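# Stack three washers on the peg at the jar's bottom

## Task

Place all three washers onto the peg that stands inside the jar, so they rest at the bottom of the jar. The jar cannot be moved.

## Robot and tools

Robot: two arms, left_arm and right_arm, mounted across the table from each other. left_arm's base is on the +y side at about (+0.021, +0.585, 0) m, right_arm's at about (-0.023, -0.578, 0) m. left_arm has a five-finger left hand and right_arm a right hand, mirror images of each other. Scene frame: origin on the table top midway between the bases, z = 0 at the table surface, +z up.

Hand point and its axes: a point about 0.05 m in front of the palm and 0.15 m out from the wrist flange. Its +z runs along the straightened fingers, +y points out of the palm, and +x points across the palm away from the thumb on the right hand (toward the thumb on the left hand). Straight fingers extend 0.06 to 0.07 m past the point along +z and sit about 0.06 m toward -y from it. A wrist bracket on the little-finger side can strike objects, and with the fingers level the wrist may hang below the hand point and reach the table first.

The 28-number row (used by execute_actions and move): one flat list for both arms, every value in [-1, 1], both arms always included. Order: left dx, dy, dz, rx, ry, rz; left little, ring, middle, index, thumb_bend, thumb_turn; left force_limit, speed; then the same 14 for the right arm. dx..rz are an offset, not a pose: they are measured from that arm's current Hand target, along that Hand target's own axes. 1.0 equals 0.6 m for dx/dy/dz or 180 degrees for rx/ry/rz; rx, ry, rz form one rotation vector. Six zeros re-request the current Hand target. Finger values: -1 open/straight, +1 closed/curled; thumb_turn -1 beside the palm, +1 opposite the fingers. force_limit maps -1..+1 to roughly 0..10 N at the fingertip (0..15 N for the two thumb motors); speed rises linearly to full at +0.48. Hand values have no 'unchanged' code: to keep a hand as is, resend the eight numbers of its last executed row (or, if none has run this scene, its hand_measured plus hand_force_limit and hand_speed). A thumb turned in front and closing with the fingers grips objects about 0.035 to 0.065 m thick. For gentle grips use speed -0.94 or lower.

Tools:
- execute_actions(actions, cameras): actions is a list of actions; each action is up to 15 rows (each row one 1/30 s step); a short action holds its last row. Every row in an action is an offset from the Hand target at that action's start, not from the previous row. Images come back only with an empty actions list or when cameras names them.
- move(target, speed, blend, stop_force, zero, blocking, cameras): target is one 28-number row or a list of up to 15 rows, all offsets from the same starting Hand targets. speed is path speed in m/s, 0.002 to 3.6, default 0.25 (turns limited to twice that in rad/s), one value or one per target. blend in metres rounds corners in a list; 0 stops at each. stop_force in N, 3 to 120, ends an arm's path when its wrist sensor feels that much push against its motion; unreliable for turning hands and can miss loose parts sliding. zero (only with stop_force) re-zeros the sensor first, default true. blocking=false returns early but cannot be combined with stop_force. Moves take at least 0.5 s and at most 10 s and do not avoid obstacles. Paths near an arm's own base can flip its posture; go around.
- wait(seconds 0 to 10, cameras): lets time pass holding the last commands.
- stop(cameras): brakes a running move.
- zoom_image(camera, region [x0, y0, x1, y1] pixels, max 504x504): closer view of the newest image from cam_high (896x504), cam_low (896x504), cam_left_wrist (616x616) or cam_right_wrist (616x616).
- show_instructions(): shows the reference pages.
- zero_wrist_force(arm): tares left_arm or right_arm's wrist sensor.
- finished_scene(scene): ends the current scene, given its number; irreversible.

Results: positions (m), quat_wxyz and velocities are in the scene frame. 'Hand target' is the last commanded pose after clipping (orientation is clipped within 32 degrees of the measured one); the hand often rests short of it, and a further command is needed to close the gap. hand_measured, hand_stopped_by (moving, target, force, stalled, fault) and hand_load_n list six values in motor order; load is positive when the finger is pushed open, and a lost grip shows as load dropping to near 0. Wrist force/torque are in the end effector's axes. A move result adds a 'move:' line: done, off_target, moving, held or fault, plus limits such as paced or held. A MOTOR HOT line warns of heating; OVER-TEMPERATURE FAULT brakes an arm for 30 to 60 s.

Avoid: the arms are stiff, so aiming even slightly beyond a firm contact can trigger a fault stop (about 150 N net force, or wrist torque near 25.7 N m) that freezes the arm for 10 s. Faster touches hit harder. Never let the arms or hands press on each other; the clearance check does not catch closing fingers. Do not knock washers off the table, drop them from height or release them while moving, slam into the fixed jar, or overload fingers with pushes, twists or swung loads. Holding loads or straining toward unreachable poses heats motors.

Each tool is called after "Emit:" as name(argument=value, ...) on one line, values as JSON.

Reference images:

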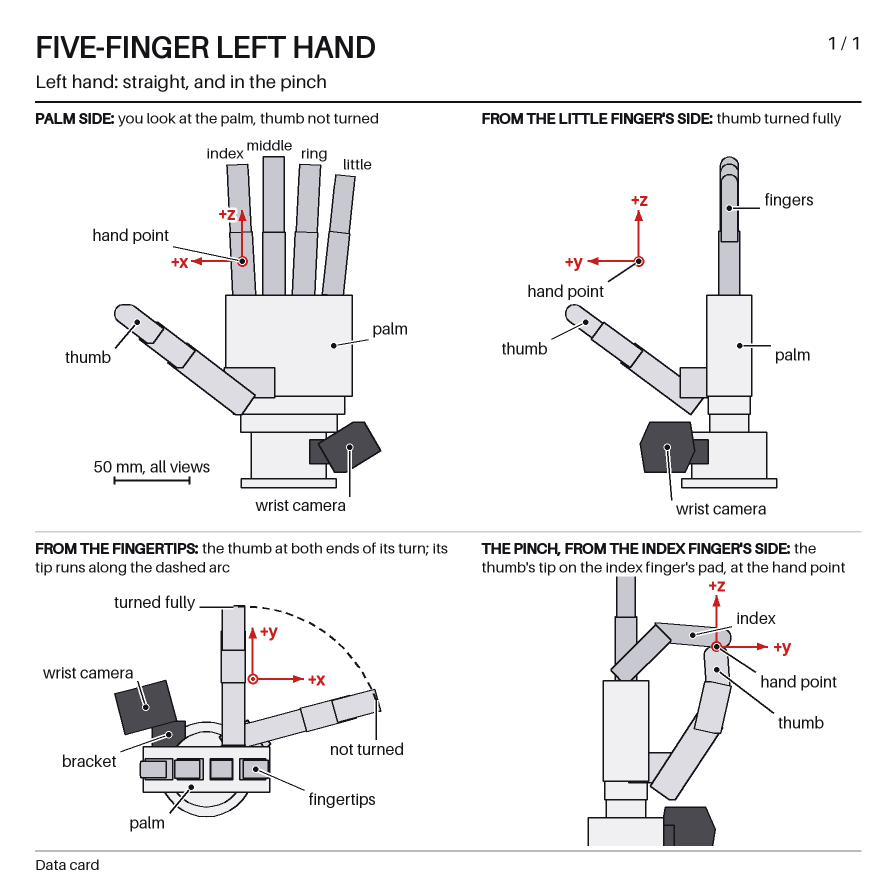

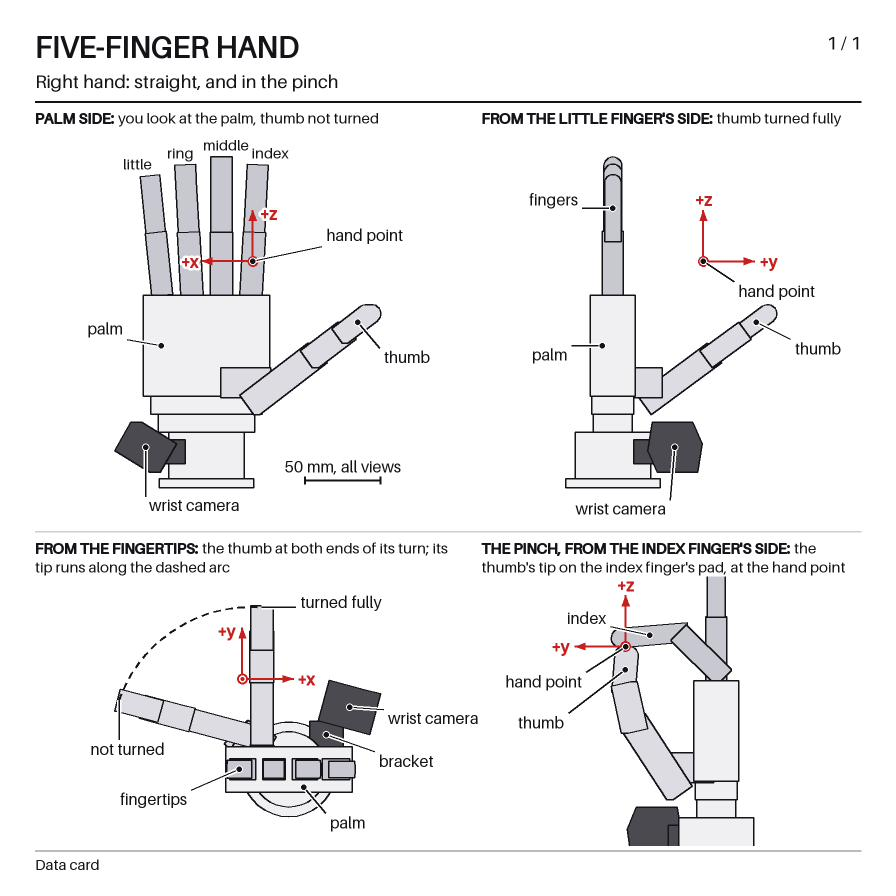

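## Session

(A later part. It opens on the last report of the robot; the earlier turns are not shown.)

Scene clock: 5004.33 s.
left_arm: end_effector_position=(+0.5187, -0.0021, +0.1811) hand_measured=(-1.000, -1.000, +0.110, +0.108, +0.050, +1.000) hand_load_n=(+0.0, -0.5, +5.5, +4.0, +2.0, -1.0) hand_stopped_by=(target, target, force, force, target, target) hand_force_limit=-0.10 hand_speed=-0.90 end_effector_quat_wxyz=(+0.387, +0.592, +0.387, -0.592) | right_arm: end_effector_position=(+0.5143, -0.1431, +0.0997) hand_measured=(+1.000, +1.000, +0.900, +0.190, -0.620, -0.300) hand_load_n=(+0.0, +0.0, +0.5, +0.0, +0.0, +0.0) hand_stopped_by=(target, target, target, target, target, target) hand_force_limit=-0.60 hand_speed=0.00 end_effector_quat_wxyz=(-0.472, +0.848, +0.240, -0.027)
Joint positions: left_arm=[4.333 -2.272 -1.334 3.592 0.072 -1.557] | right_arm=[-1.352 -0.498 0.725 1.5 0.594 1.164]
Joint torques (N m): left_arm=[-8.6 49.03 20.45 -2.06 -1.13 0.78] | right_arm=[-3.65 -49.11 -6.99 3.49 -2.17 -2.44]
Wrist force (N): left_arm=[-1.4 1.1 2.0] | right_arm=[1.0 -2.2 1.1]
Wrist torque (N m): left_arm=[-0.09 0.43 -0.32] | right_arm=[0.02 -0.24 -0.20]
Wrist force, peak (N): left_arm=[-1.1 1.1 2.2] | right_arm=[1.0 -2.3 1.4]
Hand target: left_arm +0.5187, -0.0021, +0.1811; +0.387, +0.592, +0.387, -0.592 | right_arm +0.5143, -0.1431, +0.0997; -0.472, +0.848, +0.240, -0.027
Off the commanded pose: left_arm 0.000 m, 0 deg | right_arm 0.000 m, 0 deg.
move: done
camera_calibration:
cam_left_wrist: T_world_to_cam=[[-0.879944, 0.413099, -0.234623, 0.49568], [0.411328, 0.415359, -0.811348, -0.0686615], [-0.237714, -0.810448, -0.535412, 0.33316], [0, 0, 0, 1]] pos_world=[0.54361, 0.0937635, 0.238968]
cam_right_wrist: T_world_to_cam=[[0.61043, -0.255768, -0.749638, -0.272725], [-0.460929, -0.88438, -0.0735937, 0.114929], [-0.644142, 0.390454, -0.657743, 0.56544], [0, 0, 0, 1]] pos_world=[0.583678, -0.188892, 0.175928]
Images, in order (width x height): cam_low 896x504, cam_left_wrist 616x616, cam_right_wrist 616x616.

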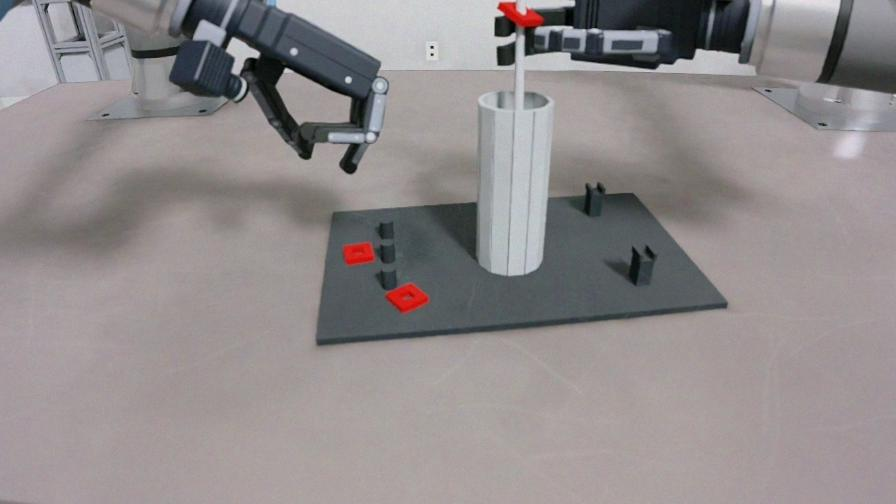

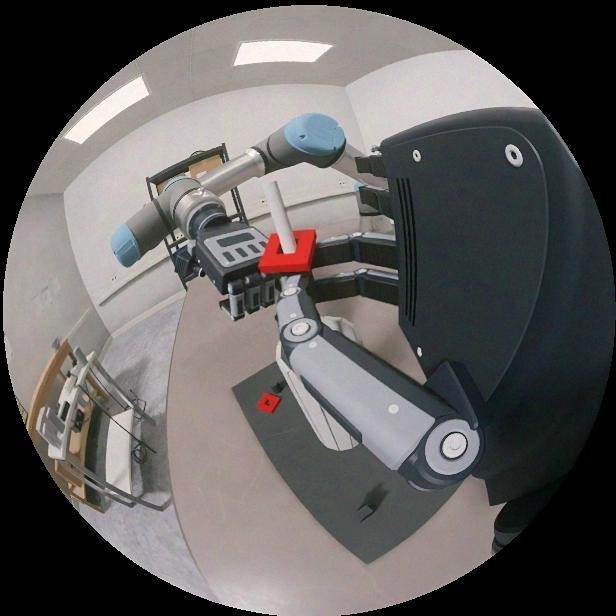

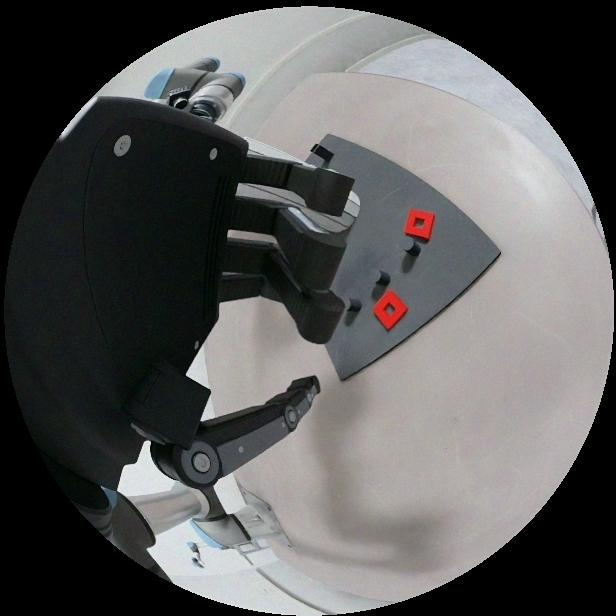

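Emit:
move(target=[0,0,0,0,0,0,-1,-1,0.61,0.61,0.05,1,-0.1,-0.9,-0.0072,0.0753,0.0517,0,0,0,1,1,0.9,0.19,-0.62,-0.3,-0.6,0], speed=0.08)

Emit:
move(target=[0,0,0,0,0,0,-1,-1,0.61,0.61,0.05,1,-0.1,-0.9,-0.0090,0.0407,0.0276,0,0,0,1,1,0.9,0.19,-0.62,-0.3,-0.6,0], speed=0.015, stop_force=3, cameras=["cam_right_wrist","cam_low"])

Emit:
zoom_image(camera="cam_low", region=[310, 170, 450, 310])

Emit:
zoom_image(camera="cam_right_wrist", region=[260, 200, 480, 420])

Scene clock: 5057.20 s.
left_arm: end_effector_position=(+0.5187, -0.0021, +0.1811) hand_measured=(-1.000, -1.000, +0.110, +0.108, +0.050, +1.000) hand_load_n=(+0.0, +0.0, +5.5, +4.0, +2.0, -1.5) hand_stopped_by=(target, target, force, force, target, target) hand_force_limit=-0.10 hand_speed=-0.90 end_effector_quat_wxyz=(+0.387, +0.592, +0.387, -0.592) | right_arm: end_effector_position=(+0.5193, -0.1403, +0.0450) hand_measured=(+1.000, +1.000, +0.900, +0.190, -0.620, -0.300) hand_load_n=(+0.5, +0.0, +0.5, +0.0, +0.5, +0.0) hand_stopped_by=(target, target, target, target, target, target) hand_force_limit=-0.60 hand_speed=0.00 end_effector_quat_wxyz=(-0.472, +0.848, +0.240, -0.027)
Joint positions: left_arm=[4.333 -2.272 -1.334 3.592 0.072 -1.557] | right_arm=[-1.349 -0.428 0.728 1.423 0.594 1.168]
Joint torques (N m): left_arm=[-8.22 46.89 20.27 -2.02 -1.15 0.76] | right_arm=[5.66 -67 -22.33 4.26 -3.02 2.19]
Wrist force (N): left_arm=[-1.3 0.6 2.1] | right_arm=[0.8 -2.4 0.9]
Wrist torque (N m): left_arm=[-0.17 0.43 -0.29] | right_arm=[0.01 -0.20 -0.23]
Wrist force, peak (N): left_arm=[-1.5 0.9 2.2] | right_arm=[1.0 -3.0 0.6]
Hand target: left_arm +0.5187, -0.0021, +0.1811; +0.387, +0.592, +0.387, -0.592 | right_arm +0.5193, -0.1404, +0.0450; -0.472, +0.848, +0.240, -0.027
Off the commanded pose: left_arm 0.000 m, 0 deg | right_arm 0.000 m, 0 deg.
move: done

Scene clock: 5059.63 s.
left_arm: end_effector_position=(+0.5187, -0.0021, +0.1811) hand_measured=(-1.000, -1.000, +0.110, +0.108, +0.050, +1.000) hand_load_n=(+0.0, +0.0, +5.5, +4.0, +2.0, -1.5) hand_stopped_by=(target, target, force, force, target, target) hand_force_limit=-0.10 hand_speed=-0.90 end_effector_quat_wxyz=(+0.387, +0.592, +0.387, -0.592) | right_arm: end_effector_position=(+0.5193, -0.1404, +0.0243) hand_measured=(+1.000, +1.000, +0.900, +0.190, -0.620, -0.300) hand_load_n=(+0.0, +0.0, +0.0, -1.0, +0.0, +0.0) hand_stopped_by=(target, target, target, target, target, target) hand_force_limit=-0.60 hand_speed=0.00 end_effector_quat_wxyz=(-0.472, +0.848, +0.240, -0.027)
Joint positions: left_arm=[4.333 -2.272 -1.334 3.592 0.072 -1.557] | right_arm=[-1.349 -0.405 0.738 1.391 0.594 1.168]
Joint torques (N m): left_arm=[-7.2 46.07 20.34 -2.03 -1.15 0.87] | right_arm=[-4.77 -64.65 -24.9 3.58 0.85 -1.86]
Wrist force (N): left_arm=[-1.3 0.8 1.7] | right_arm=[1.6 -6.5 -1.1]
Wrist torque (N m): left_arm=[-0.12 0.41 -0.30] | right_arm=[0.01 -0.18 -0.24]
Wrist force, peak (N): left_arm=[-1.3 0.9 2.2] | right_arm=[3.4 -11.8 -2.8]
Hand target: left_arm +0.5187, -0.0021, +0.1811; +0.387, +0.592, +0.387, -0.592 | right_arm +0.5193, -0.1404, +0.0243; -0.472, +0.848, +0.240, -0.027 (not the last commanded pose)
Off the commanded pose: left_arm 0.000 m, 0 deg | right_arm 0.009 m, 0 deg.
move: contact (right_arm)
camera_calibration:
cam_right_wrist: T_world_to_cam=[[0.61043, -0.255768, -0.749638, -0.331609], [-0.460929, -0.88438, -0.0735937, 0.114073], [-0.644142, 0.390454, -0.657743, 0.518013], [0, 0, 0, 1]] pos_world=[0.588678, -0.186192, 0.100528]
Images, in order (width x height): cam_low 896x504, cam_right_wrist 616x616.

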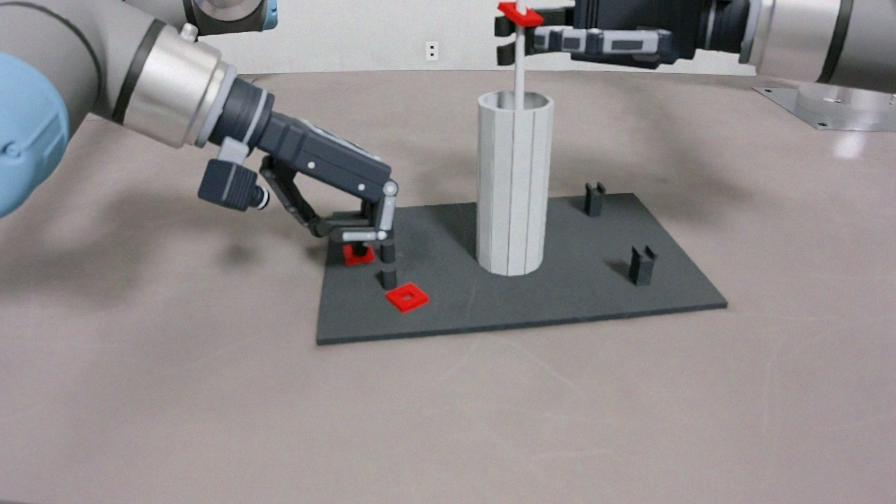

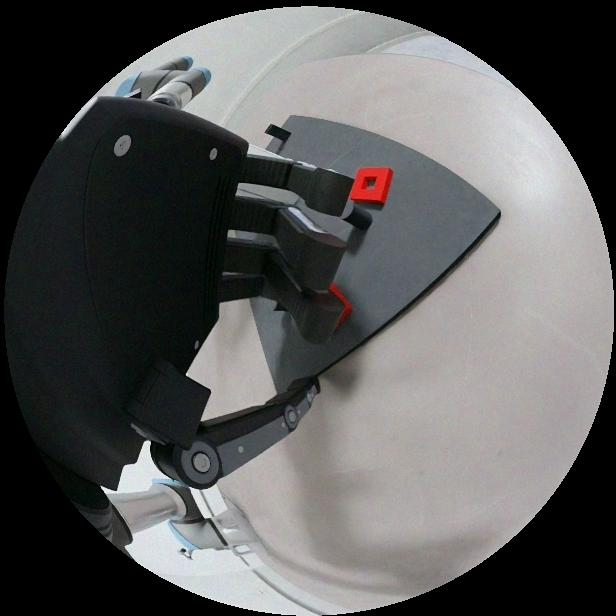

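Scaled by 3.600.

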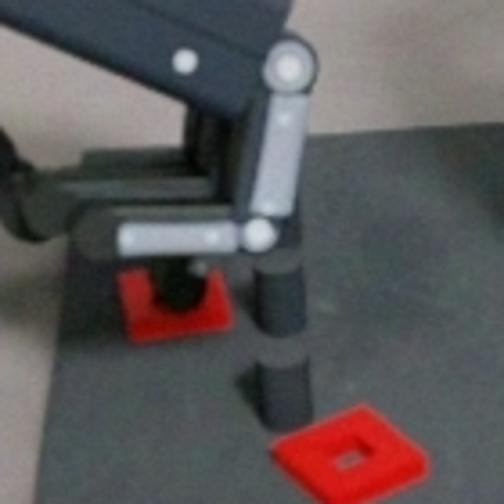

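Scaled by 2.291 from the camera's 616x616 image, which has a finer 880x880 frame.

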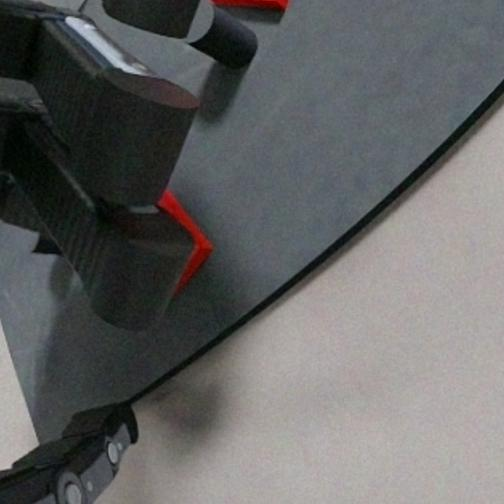

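Emit:
move(target=[0,0,0,0,0,0,-1,-1,0.61,0.61,0.05,1,-0.1,-0.9,-0.0123,0.0213,-0.0337,0,0,0,1,1,0.9,0.19,-0.62,-0.3,-0.6,0], speed=0.02, stop_force=10, cameras=["cam_right_wrist","cam_low"])

Emit:
zoom_image(camera="cam_low", region=[290, 170, 430, 310])

Emit:
zoom_image(camera="cam_right_wrist", region=[260, 200, 480, 420])

Scene clock: 5081.37 s.
left_arm: end_effector_position=(+0.5187, -0.0021, +0.1811) hand_measured=(-1.000, -1.000, +0.110, +0.108, +0.050, +1.000) hand_load_n=(+0.0, +0.0, +5.5, +3.5, +2.0, -1.0) hand_stopped_by=(target, target, force, force, target, target) hand_force_limit=-0.10 hand_speed=-0.90 end_effector_quat_wxyz=(+0.387, +0.592, +0.387, -0.592) | right_arm: end_effector_position=(+0.5231, -0.1651, +0.0238) hand_measured=(+1.000, +1.000, +0.900, +0.190, -0.620, -0.300) hand_load_n=(+0.0, +0.0, +0.0, -1.0, +0.0, +0.0) hand_stopped_by=(target, target, target, target, target, target) hand_force_limit=-0.60 hand_speed=0.00 end_effector_quat_wxyz=(-0.472, +0.848, +0.240, -0.027)
Joint positions: left_arm=[4.333 -2.272 -1.334 3.592 0.072 -1.557] | right_arm=[-1.387 -0.422 0.788 1.412 0.6 1.102]
Joint torques (N m): left_arm=[-7.37 44.77 21.1 -2.05 -1.13 0.74] | right_arm=[4.67 -44.09 -23.3 -0.48 0.89 2.46]
Wrist force (N): left_arm=[-1.1 1.1 1.7] | right_arm=[3.6 -12.9 -1.3]
Wrist torque (N m): left_arm=[-0.07 0.41 -0.31] | right_arm=[0.02 -0.12 -0.14]
Wrist force, peak (N): left_arm=[-1.3 1.0 2.2] | right_arm=[5.1 -16.0 -2.3]
Hand target: left_arm +0.5187, -0.0021, +0.1811; +0.387, +0.592, +0.387, -0.592 | right_arm +0.5231, -0.1651, +0.0238; -0.472, +0.848, +0.240, -0.027
Off the commanded pose: left_arm 0.000 m, 0 deg | right_arm 0.000 m, 0 deg.
move: done
camera_calibration:
cam_right_wrist: T_world_to_cam=[[0.61043, -0.255768, -0.749638, -0.340682], [-0.460929, -0.88438, -0.0735937, 0.0939895], [-0.644142, 0.390454, -0.657743, 0.529841], [0, 0, 0, 1]] pos_world=[0.592578, -0.210892, 0.100028]
Images, in order (width x height): cam_low 896x504, cam_right_wrist 616x616.

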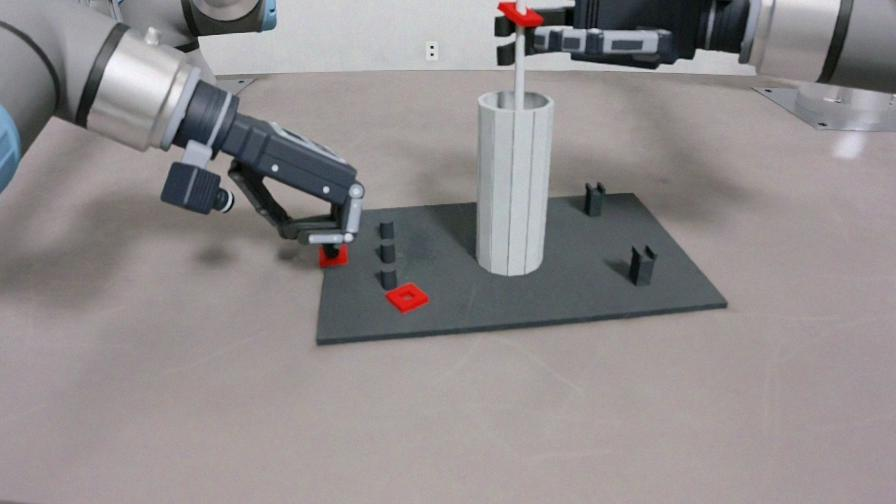

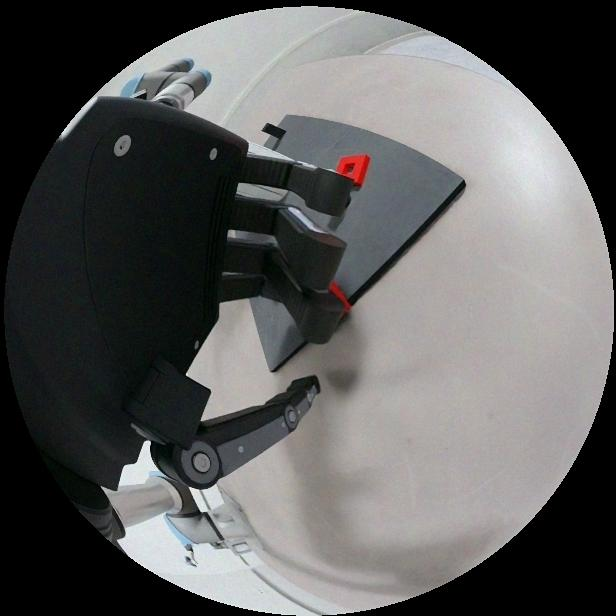

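Scaled by 3.600.

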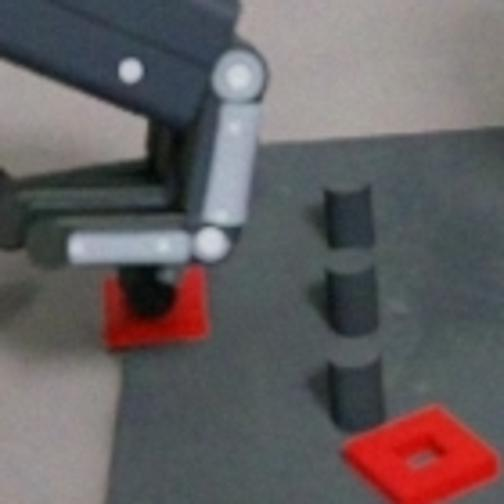

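Scaled by 2.291 from the camera's 616x616 image, which has a finer 880x880 frame.

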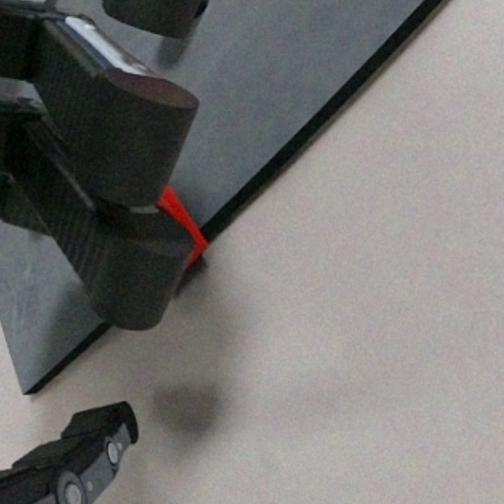

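Emit:
move(target=[0,0,0,0,0,0,-1,-1,0.61,0.61,0.05,1,-0.1,-0.9,-0.0018,0.0027,-0.0062,0,0,0,1,1,0.9,0.19,-0.62,-0.3,-0.6,0], speed=0.01)

Emit:
move(target=[0,0,0,0,0,0,-1,-1,0.61,0.61,0.05,1,-0.1,-0.9,0.009,-0.0407,-0.0276,0,0,0,1,1,0.9,0.19,-0.62,-0.3,-0.6,0], speed=0.06, cameras=["cam_right_wrist","cam_low"])

Emit:
zoom_image(camera="cam_low", region=[290, 190, 410, 310])

Emit:
zoom_image(camera="cam_right_wrist", region=[260, 200, 480, 420])

Scene clock: 5112.73 s.
left_arm: end_effector_position=(+0.5187, -0.0021, +0.1811) hand_measured=(-1.000, -1.000, +0.110, +0.108, +0.050, +1.000) hand_load_n=(+0.0, +0.0, +5.5, +4.0, +2.0, -1.0) hand_stopped_by=(target, target, force, force, target, target) hand_force_limit=-0.10 hand_speed=-0.90 end_effector_quat_wxyz=(+0.387, +0.592, +0.387, -0.592) | right_arm: end_effector_position=(+0.5238, -0.1693, +0.0243) hand_measured=(+1.000, +1.000, +0.900, +0.190, -0.620, -0.300) hand_load_n=(+0.0, +0.0, +0.0, -0.5, +0.0, +0.0) hand_stopped_by=(target, target, target, target, target, target) hand_force_limit=-0.60 hand_speed=0.00 end_effector_quat_wxyz=(-0.472, +0.848, +0.240, -0.027)
Joint positions: left_arm=[4.333 -2.272 -1.334 3.592 0.072 -1.557] | right_arm=[-1.394 -0.425 0.796 1.417 0.602 1.091]
Joint torques (N m): left_arm=[-7.75 45.04 20.71 -2.01 -1.13 0.89] | right_arm=[-2.44 -59.22 -12.44 2.29 0.83 -1.12]
Wrist force (N): left_arm=[-1.1 0.7 1.6] | right_arm=[2.3 -8.5 -0.6]
Wrist torque (N m): left_arm=[-0.12 0.40 -0.29] | right_arm=[0.04 -0.21 -0.10]
Wrist force, peak (N): left_arm=[-1.4 1.3 2.0] | right_arm=[4.9 -15.9 -1.6]
Hand target: left_arm +0.5187, -0.0021, +0.1811; +0.387, +0.592, +0.387, -0.592 | right_arm +0.5238, -0.1692, +0.0243; -0.472, +0.848, +0.240, -0.027
Off the commanded pose: left_arm 0.000 m, 0 deg | right_arm 0.000 m, 0 deg.
move: done

Scene clock: 5113.53 s.
left_arm: end_effector_position=(+0.5187, -0.0021, +0.1811) hand_measured=(-1.000, -1.000, +0.110, +0.108, +0.050, +1.000) hand_load_n=(+0.5, +0.0, +5.5, +4.0, +2.0, -1.0) hand_stopped_by=(target, target, force, force, target, target) hand_force_limit=-0.10 hand_speed=-0.90 end_effector_quat_wxyz=(+0.387, +0.592, +0.387, -0.592) | right_arm: end_effector_position=(+0.5238, -0.1692, +0.0544) hand_measured=(+1.000, +1.000, +0.900, +0.190, -0.620, -0.300) hand_load_n=(+0.0, +0.0, +0.0, -0.5, +0.0, +0.0) hand_stopped_by=(target, target, target, target, target, target) hand_force_limit=-0.60 hand_speed=0.00 end_effector_quat_wxyz=(-0.472, +0.848, +0.240, -0.027)
Joint positions: left_arm=[4.333 -2.272 -1.334 3.592 0.072 -1.557] | right_arm=[-1.394 -0.459 0.783 1.463 0.602 1.091]
Joint torques (N m): left_arm=[-6.81 45.1 20.85 -2.02 -1.04 0.88] | right_arm=[6.47 -52.12 -8.97 0.96 -2.6 0.91]
Wrist force (N): left_arm=[-0.8 1.0 1.9] | right_arm=[1.6 -1.8 0.8]
Wrist torque (N m): left_arm=[-0.10 0.36 -0.28] | right_arm=[0.09 -0.30 -0.05]
Wrist force, peak (N): left_arm=[-1.3 1.0 2.3] | right_arm=[2.2 -9.8 -1.5]
Hand target: left_arm +0.5187, -0.0021, +0.1811; +0.387, +0.592, +0.387, -0.592 | right_arm +0.5238, -0.1692, +0.0543; -0.472, +0.848, +0.240, -0.027
Off the commanded pose: left_arm 0.000 m, 0 deg | right_arm 0.000 m, 0 deg.
move: done
camera_calibration:
cam_right_wrist: T_world_to_cam=[[0.610592, -0.255777, -0.749504, -0.319199], [-0.460937, -0.884367, -0.0737067, 0.092922], [-0.643984, 0.390479, -0.657884, 0.55195], [0, 0, 0, 1]] pos_world=[0.593178, -0.214991, 0.130727]
Images, in order (width x height): cam_low 896x504, cam_right_wrist 616x616.

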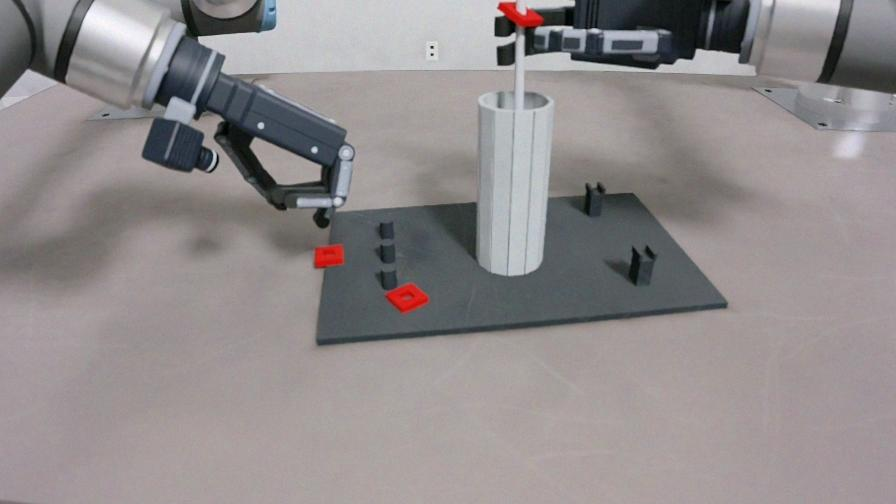

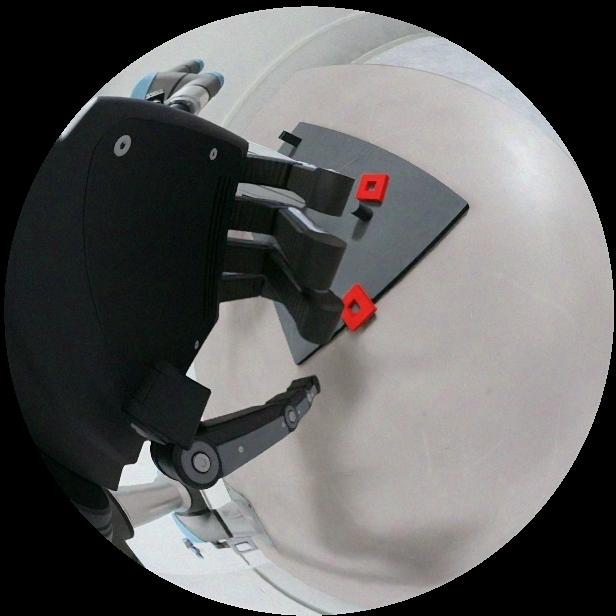

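Scaled by 4.200.

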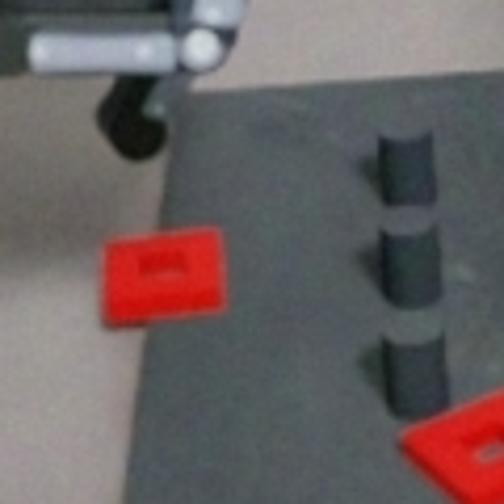

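Scaled by 2.291 from the camera's 616x616 image, which has a finer 880x880 frame.

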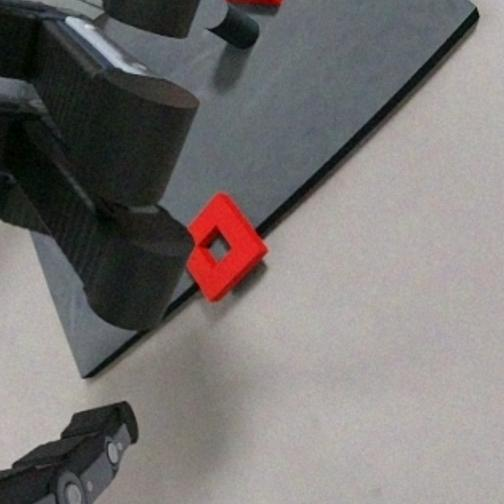

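Emit:
move(target=[0,0,0,0,0,0,-1,-1,0.61,0.61,0.05,1,-0.1,-0.9,-0.0157,-0.0145,0.0443,-0.0072,0,0,1,1,0.19,0.19,-0.8,-0.3,-0.6,-0.2], speed=0.08, cameras=["cam_right_wrist"])

Emit:
zoom_image(camera="cam_right_wrist", region=[260, 200, 480, 420])

Scene clock: 5162.67 s.
left_arm: end_effector_position=(+0.5187, -0.0021, +0.1811) hand_measured=(-1.000, -1.000, +0.110, +0.108, +0.050, +1.000) hand_load_n=(+0.0, +0.0, +5.5, +4.0, +2.0, -1.5) hand_stopped_by=(target, target, force, force, target, target) hand_force_limit=-0.10 hand_speed=-0.90 end_effector_quat_wxyz=(+0.387, +0.592, +0.387, -0.592) | right_arm: end_effector_position=(+0.5049, -0.1485, +0.0450) hand_measured=(+1.000, +1.000, +0.190, +0.190, -0.800, -0.300) hand_load_n=(+0.0, +0.0, +0.0, +0.0, +0.0, +0.0) hand_stopped_by=(target, target, target, target, target, target) hand_force_limit=-0.60 hand_speed=-0.20 end_effector_quat_wxyz=(-0.462, +0.853, +0.240, -0.024)
Joint positions: left_arm=[4.333 -2.272 -1.334 3.592 0.072 -1.557] | right_arm=[-1.35 -0.488 0.837 1.361 0.615 1.179]
Joint torques (N m): left_arm=[-6.62 44.82 20.81 -2.01 -1.04 0.83] | right_arm=[-9.79 -49.01 -25.34 4.07 -2.68 -2.42]
Wrist force (N): left_arm=[-1.2 1.2 1.8] | right_arm=[1.1 -2.2 1.1]
Wrist torque (N m): left_arm=[-0.07 0.39 -0.30] | right_arm=[0.01 -0.24 -0.10]
Wrist force, peak (N): left_arm=[-1.5 1.1 2.2] | right_arm=[0.8 -2.2 1.7]
Hand target: left_arm +0.5187, -0.0021, +0.1811; +0.387, +0.592, +0.387, -0.592 | right_arm +0.5049, -0.1485, +0.0450; -0.463, +0.853, +0.240, -0.024
Off the commanded pose: left_arm 0.000 m, 0 deg | right_arm 0.000 m, 0 deg.
move: done
camera_calibration:
cam_right_wrist: T_world_to_cam=[[0.616613, -0.273185, -0.738348, -0.315479], [-0.463833, -0.883866, -0.0603324, 0.102729], [-0.636119, 0.379672, -0.671715, 0.520524], [0, 0, 0, 1]] pos_world=[0.573293, -0.193014, 0.122908]
Images, in order (width x height): cam_right_wrist 616x616.

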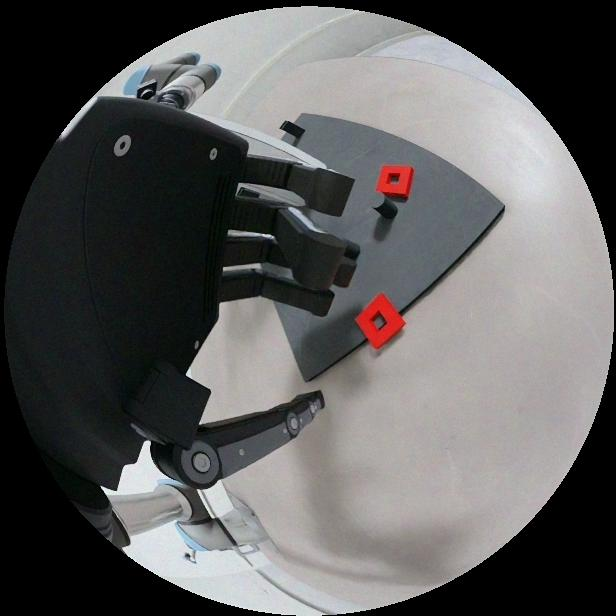

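Scaled by 2.291 from the camera's 616x616 image, which has a finer 880x880 frame.

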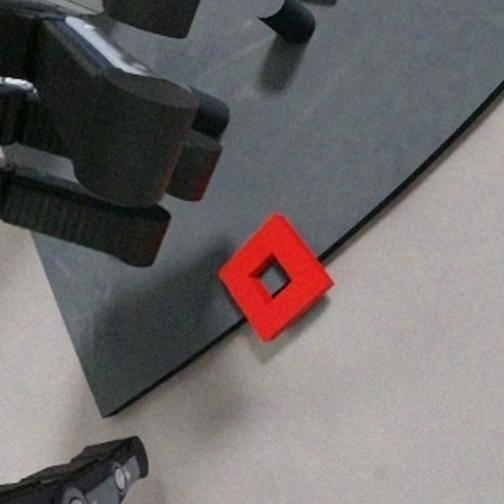

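Emit:
move(target=[0,0,0,0,0,0,-1,-1,0.61,0.61,0.05,1,-0.1,-0.9,-0.0077,0.0340,0.0243,0,0,0,1,1,0.19,0.19,-0.8,-0.3,-0.6,-0.2], speed=0.015, stop_force=3, cameras=["cam_right_wrist","cam_low"])

Emit:
zoom_image(camera="cam_right_wrist", region=[260, 200, 480, 420])

Scene clock: 5180.60 s.
left_arm: end_effector_position=(+0.5187, -0.0021, +0.1811) hand_measured=(-1.000, -1.000, +0.110, +0.108, +0.050, +1.000) hand_load_n=(+0.5, +0.0, +5.5, +4.0, +2.0, -1.5) hand_stopped_by=(target, target, force, force, target, target) hand_force_limit=-0.10 hand_speed=-0.90 end_effector_quat_wxyz=(+0.387, +0.592, +0.387, -0.592) | right_arm: end_effector_position=(+0.5049, -0.1485, +0.0209) hand_measured=(+1.000, +1.000, +0.190, +0.190, -0.800, -0.300) hand_load_n=(+0.0, +0.0, -0.5, +0.0, +0.0, +0.0) hand_stopped_by=(target, target, target, target, target, target) hand_force_limit=-0.60 hand_speed=-0.20 end_effector_quat_wxyz=(-0.463, +0.853, +0.240, -0.024)
Joint positions: left_arm=[4.333 -2.272 -1.334 3.592 0.072 -1.557] | right_arm=[-1.35 -0.461 0.847 1.323 0.615 1.179]
Joint torques (N m): left_arm=[-6.58 45.24 20.59 -2.09 -1.05 0.84] | right_arm=[-0.09 -64.37 -24.87 3.75 0.23 1.69]
Wrist force (N): left_arm=[-1.1 1.0 1.8] | right_arm=[1.4 -3.9 -0.2]
Wrist torque (N m): left_arm=[-0.09 0.40 -0.30] | right_arm=[0.08 -0.23 -0.12]
Wrist force, peak (N): left_arm=[-1.7 1.1 2.0] | right_arm=[2.8 -10.3 -3.2]
Hand target: left_arm +0.5187, -0.0021, +0.1811; +0.387, +0.592, +0.387, -0.592 | right_arm +0.5049, -0.1485, +0.0209; -0.463, +0.853, +0.240, -0.024 (not the last commanded pose)
Off the commanded pose: left_arm 0.000 m, 0 deg | right_arm 0.001 m, 0 deg.
move: contact (right_arm)
camera_calibration:
cam_right_wrist: T_world_to_cam=[[0.616601, -0.273164, -0.738366, -0.333397], [-0.463882, -0.883836, -0.0604012, 0.101356], [-0.636095, 0.379758, -0.67169, 0.504332], [0, 0, 0, 1]] pos_world=[0.573393, -0.193014, 0.0987082]
Images, in order (width x height): cam_low 896x504, cam_right_wrist 616x616.

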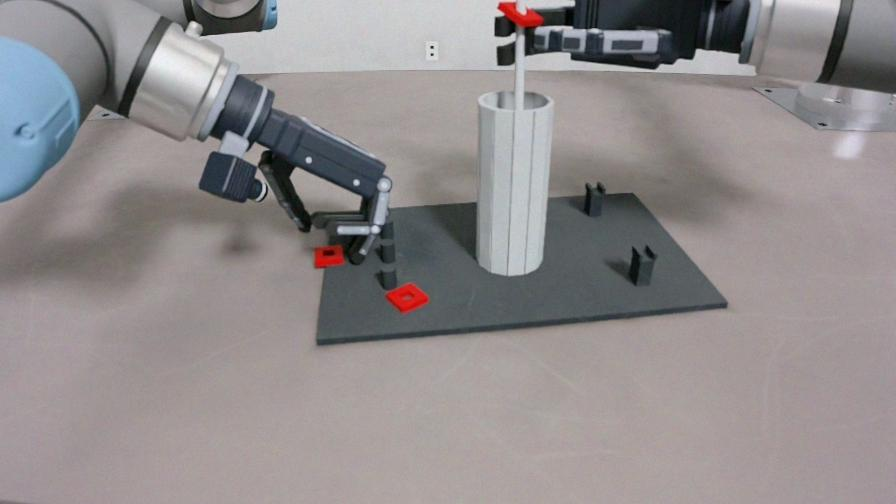

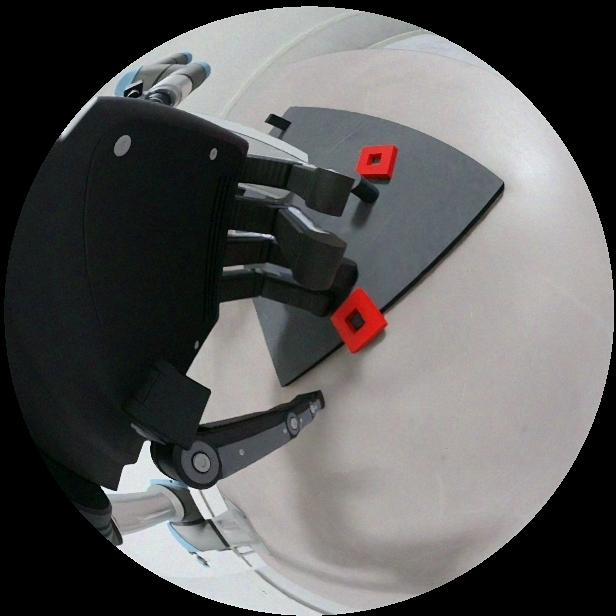

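Scaled by 2.291 from the camera's 616x616 image, which has a finer 880x880 frame.

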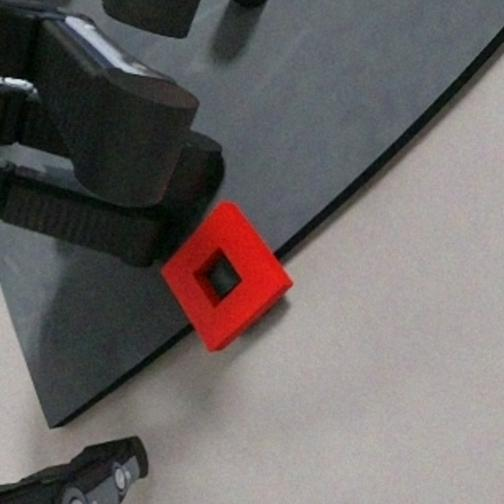

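Emit:
move(target=[0,0,0,0,0,0,-1,-1,0.61,0.61,0.05,1,-0.1,-0.9,0.0002,-0.0007,-0.0005,0,0,0,1,1,0.19,0.19,-0.8,0.72,-0.6,-0.5], speed=0.02, cameras=["cam_right_wrist","cam_low"])

Emit:
zoom_image(camera="cam_right_wrist", region=[260, 200, 480, 420])

Emit:
zoom_image(camera="cam_low", region=[270, 180, 410, 320])

Scene clock: 5193.07 s.
left_arm: end_effector_position=(+0.5187, -0.0021, +0.1811) hand_measured=(-1.000, -1.000, +0.110, +0.108, +0.050, +1.000) hand_load_n=(+0.0, +0.0, +6.0, +4.0, +2.0, -1.0) hand_stopped_by=(target, target, force, force, target, target) hand_force_limit=-0.10 hand_speed=-0.90 end_effector_quat_wxyz=(+0.387, +0.592, +0.387, -0.592) | right_arm: end_effector_position=(+0.5049, -0.1485, +0.0214) hand_measured=(+1.000, +1.000, +0.190, +0.190, -0.800, +0.342) hand_load_n=(+0.0, +0.0, +0.0, +0.0, -0.5, +2.5) hand_stopped_by=(target, target, target, target, target, force) hand_force_limit=-0.60 hand_speed=-0.50 end_effector_quat_wxyz=(-0.463, +0.853, +0.240, -0.024)
Joint positions: left_arm=[4.333 -2.272 -1.334 3.592 0.072 -1.557] | right_arm=[-1.35 -0.462 0.847 1.324 0.615 1.179]
Joint torques (N m): left_arm=[-5.77 45.07 20.68 -2.04 -0.94 0.85] | right_arm=[-0.33 -61.68 -25.13 1.98 -1.33 1.4]
Wrist force (N): left_arm=[-1.5 1.0 1.8] | right_arm=[0.4 -5.5 -1.2]
Wrist torque (N m): left_arm=[-0.09 0.44 -0.33] | right_arm=[-0.11 -0.26 0.01]
Wrist force, peak (N): left_arm=[-1.2 0.9 2.4] | right_arm=[0.4 -6.0 -1.9]
Hand target: left_arm +0.5187, -0.0021, +0.1811; +0.387, +0.592, +0.387, -0.592 | right_arm +0.5049, -0.1485, +0.0214; -0.463, +0.853, +0.240, -0.024
Off the commanded pose: left_arm 0.000 m, 0 deg | right_arm 0.000 m, 0 deg.
move: done
camera_calibration:
cam_right_wrist: T_world_to_cam=[[0.616601, -0.273164, -0.738366, -0.333027], [-0.463882, -0.883836, -0.0604012, 0.101386], [-0.636095, 0.379758, -0.67169, 0.504668], [0, 0, 0, 1]] pos_world=[0.573393, -0.193014, 0.0992082]
Images, in order (width x height): cam_low 896x504, cam_right_wrist 616x616.

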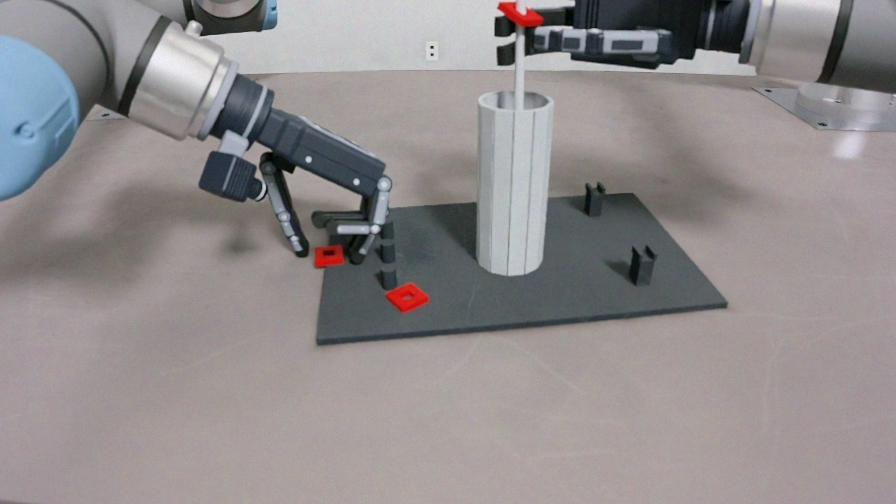

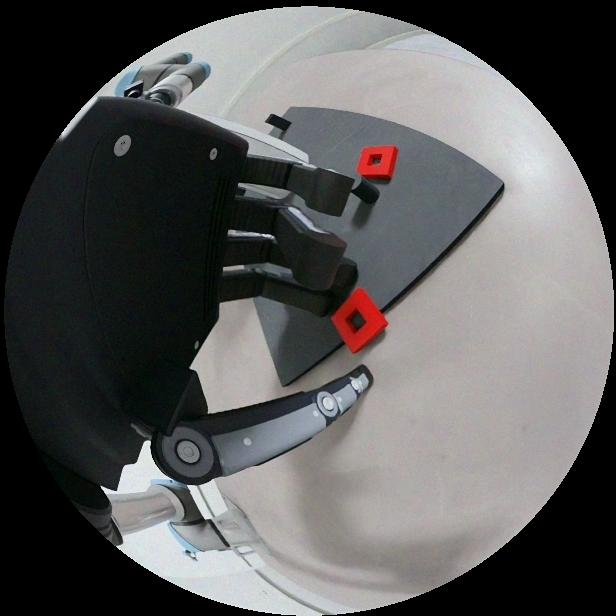

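Scaled by 2.291 from the camera's 616x616 image, which has a finer 880x880 frame.

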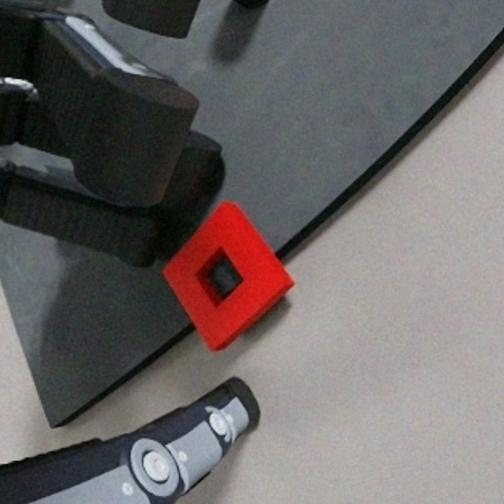

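Scaled by 3.600.

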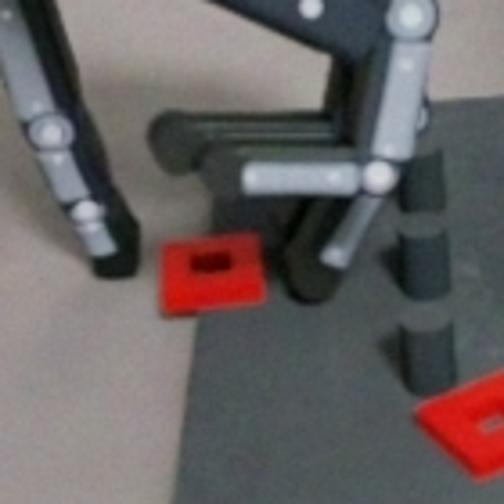

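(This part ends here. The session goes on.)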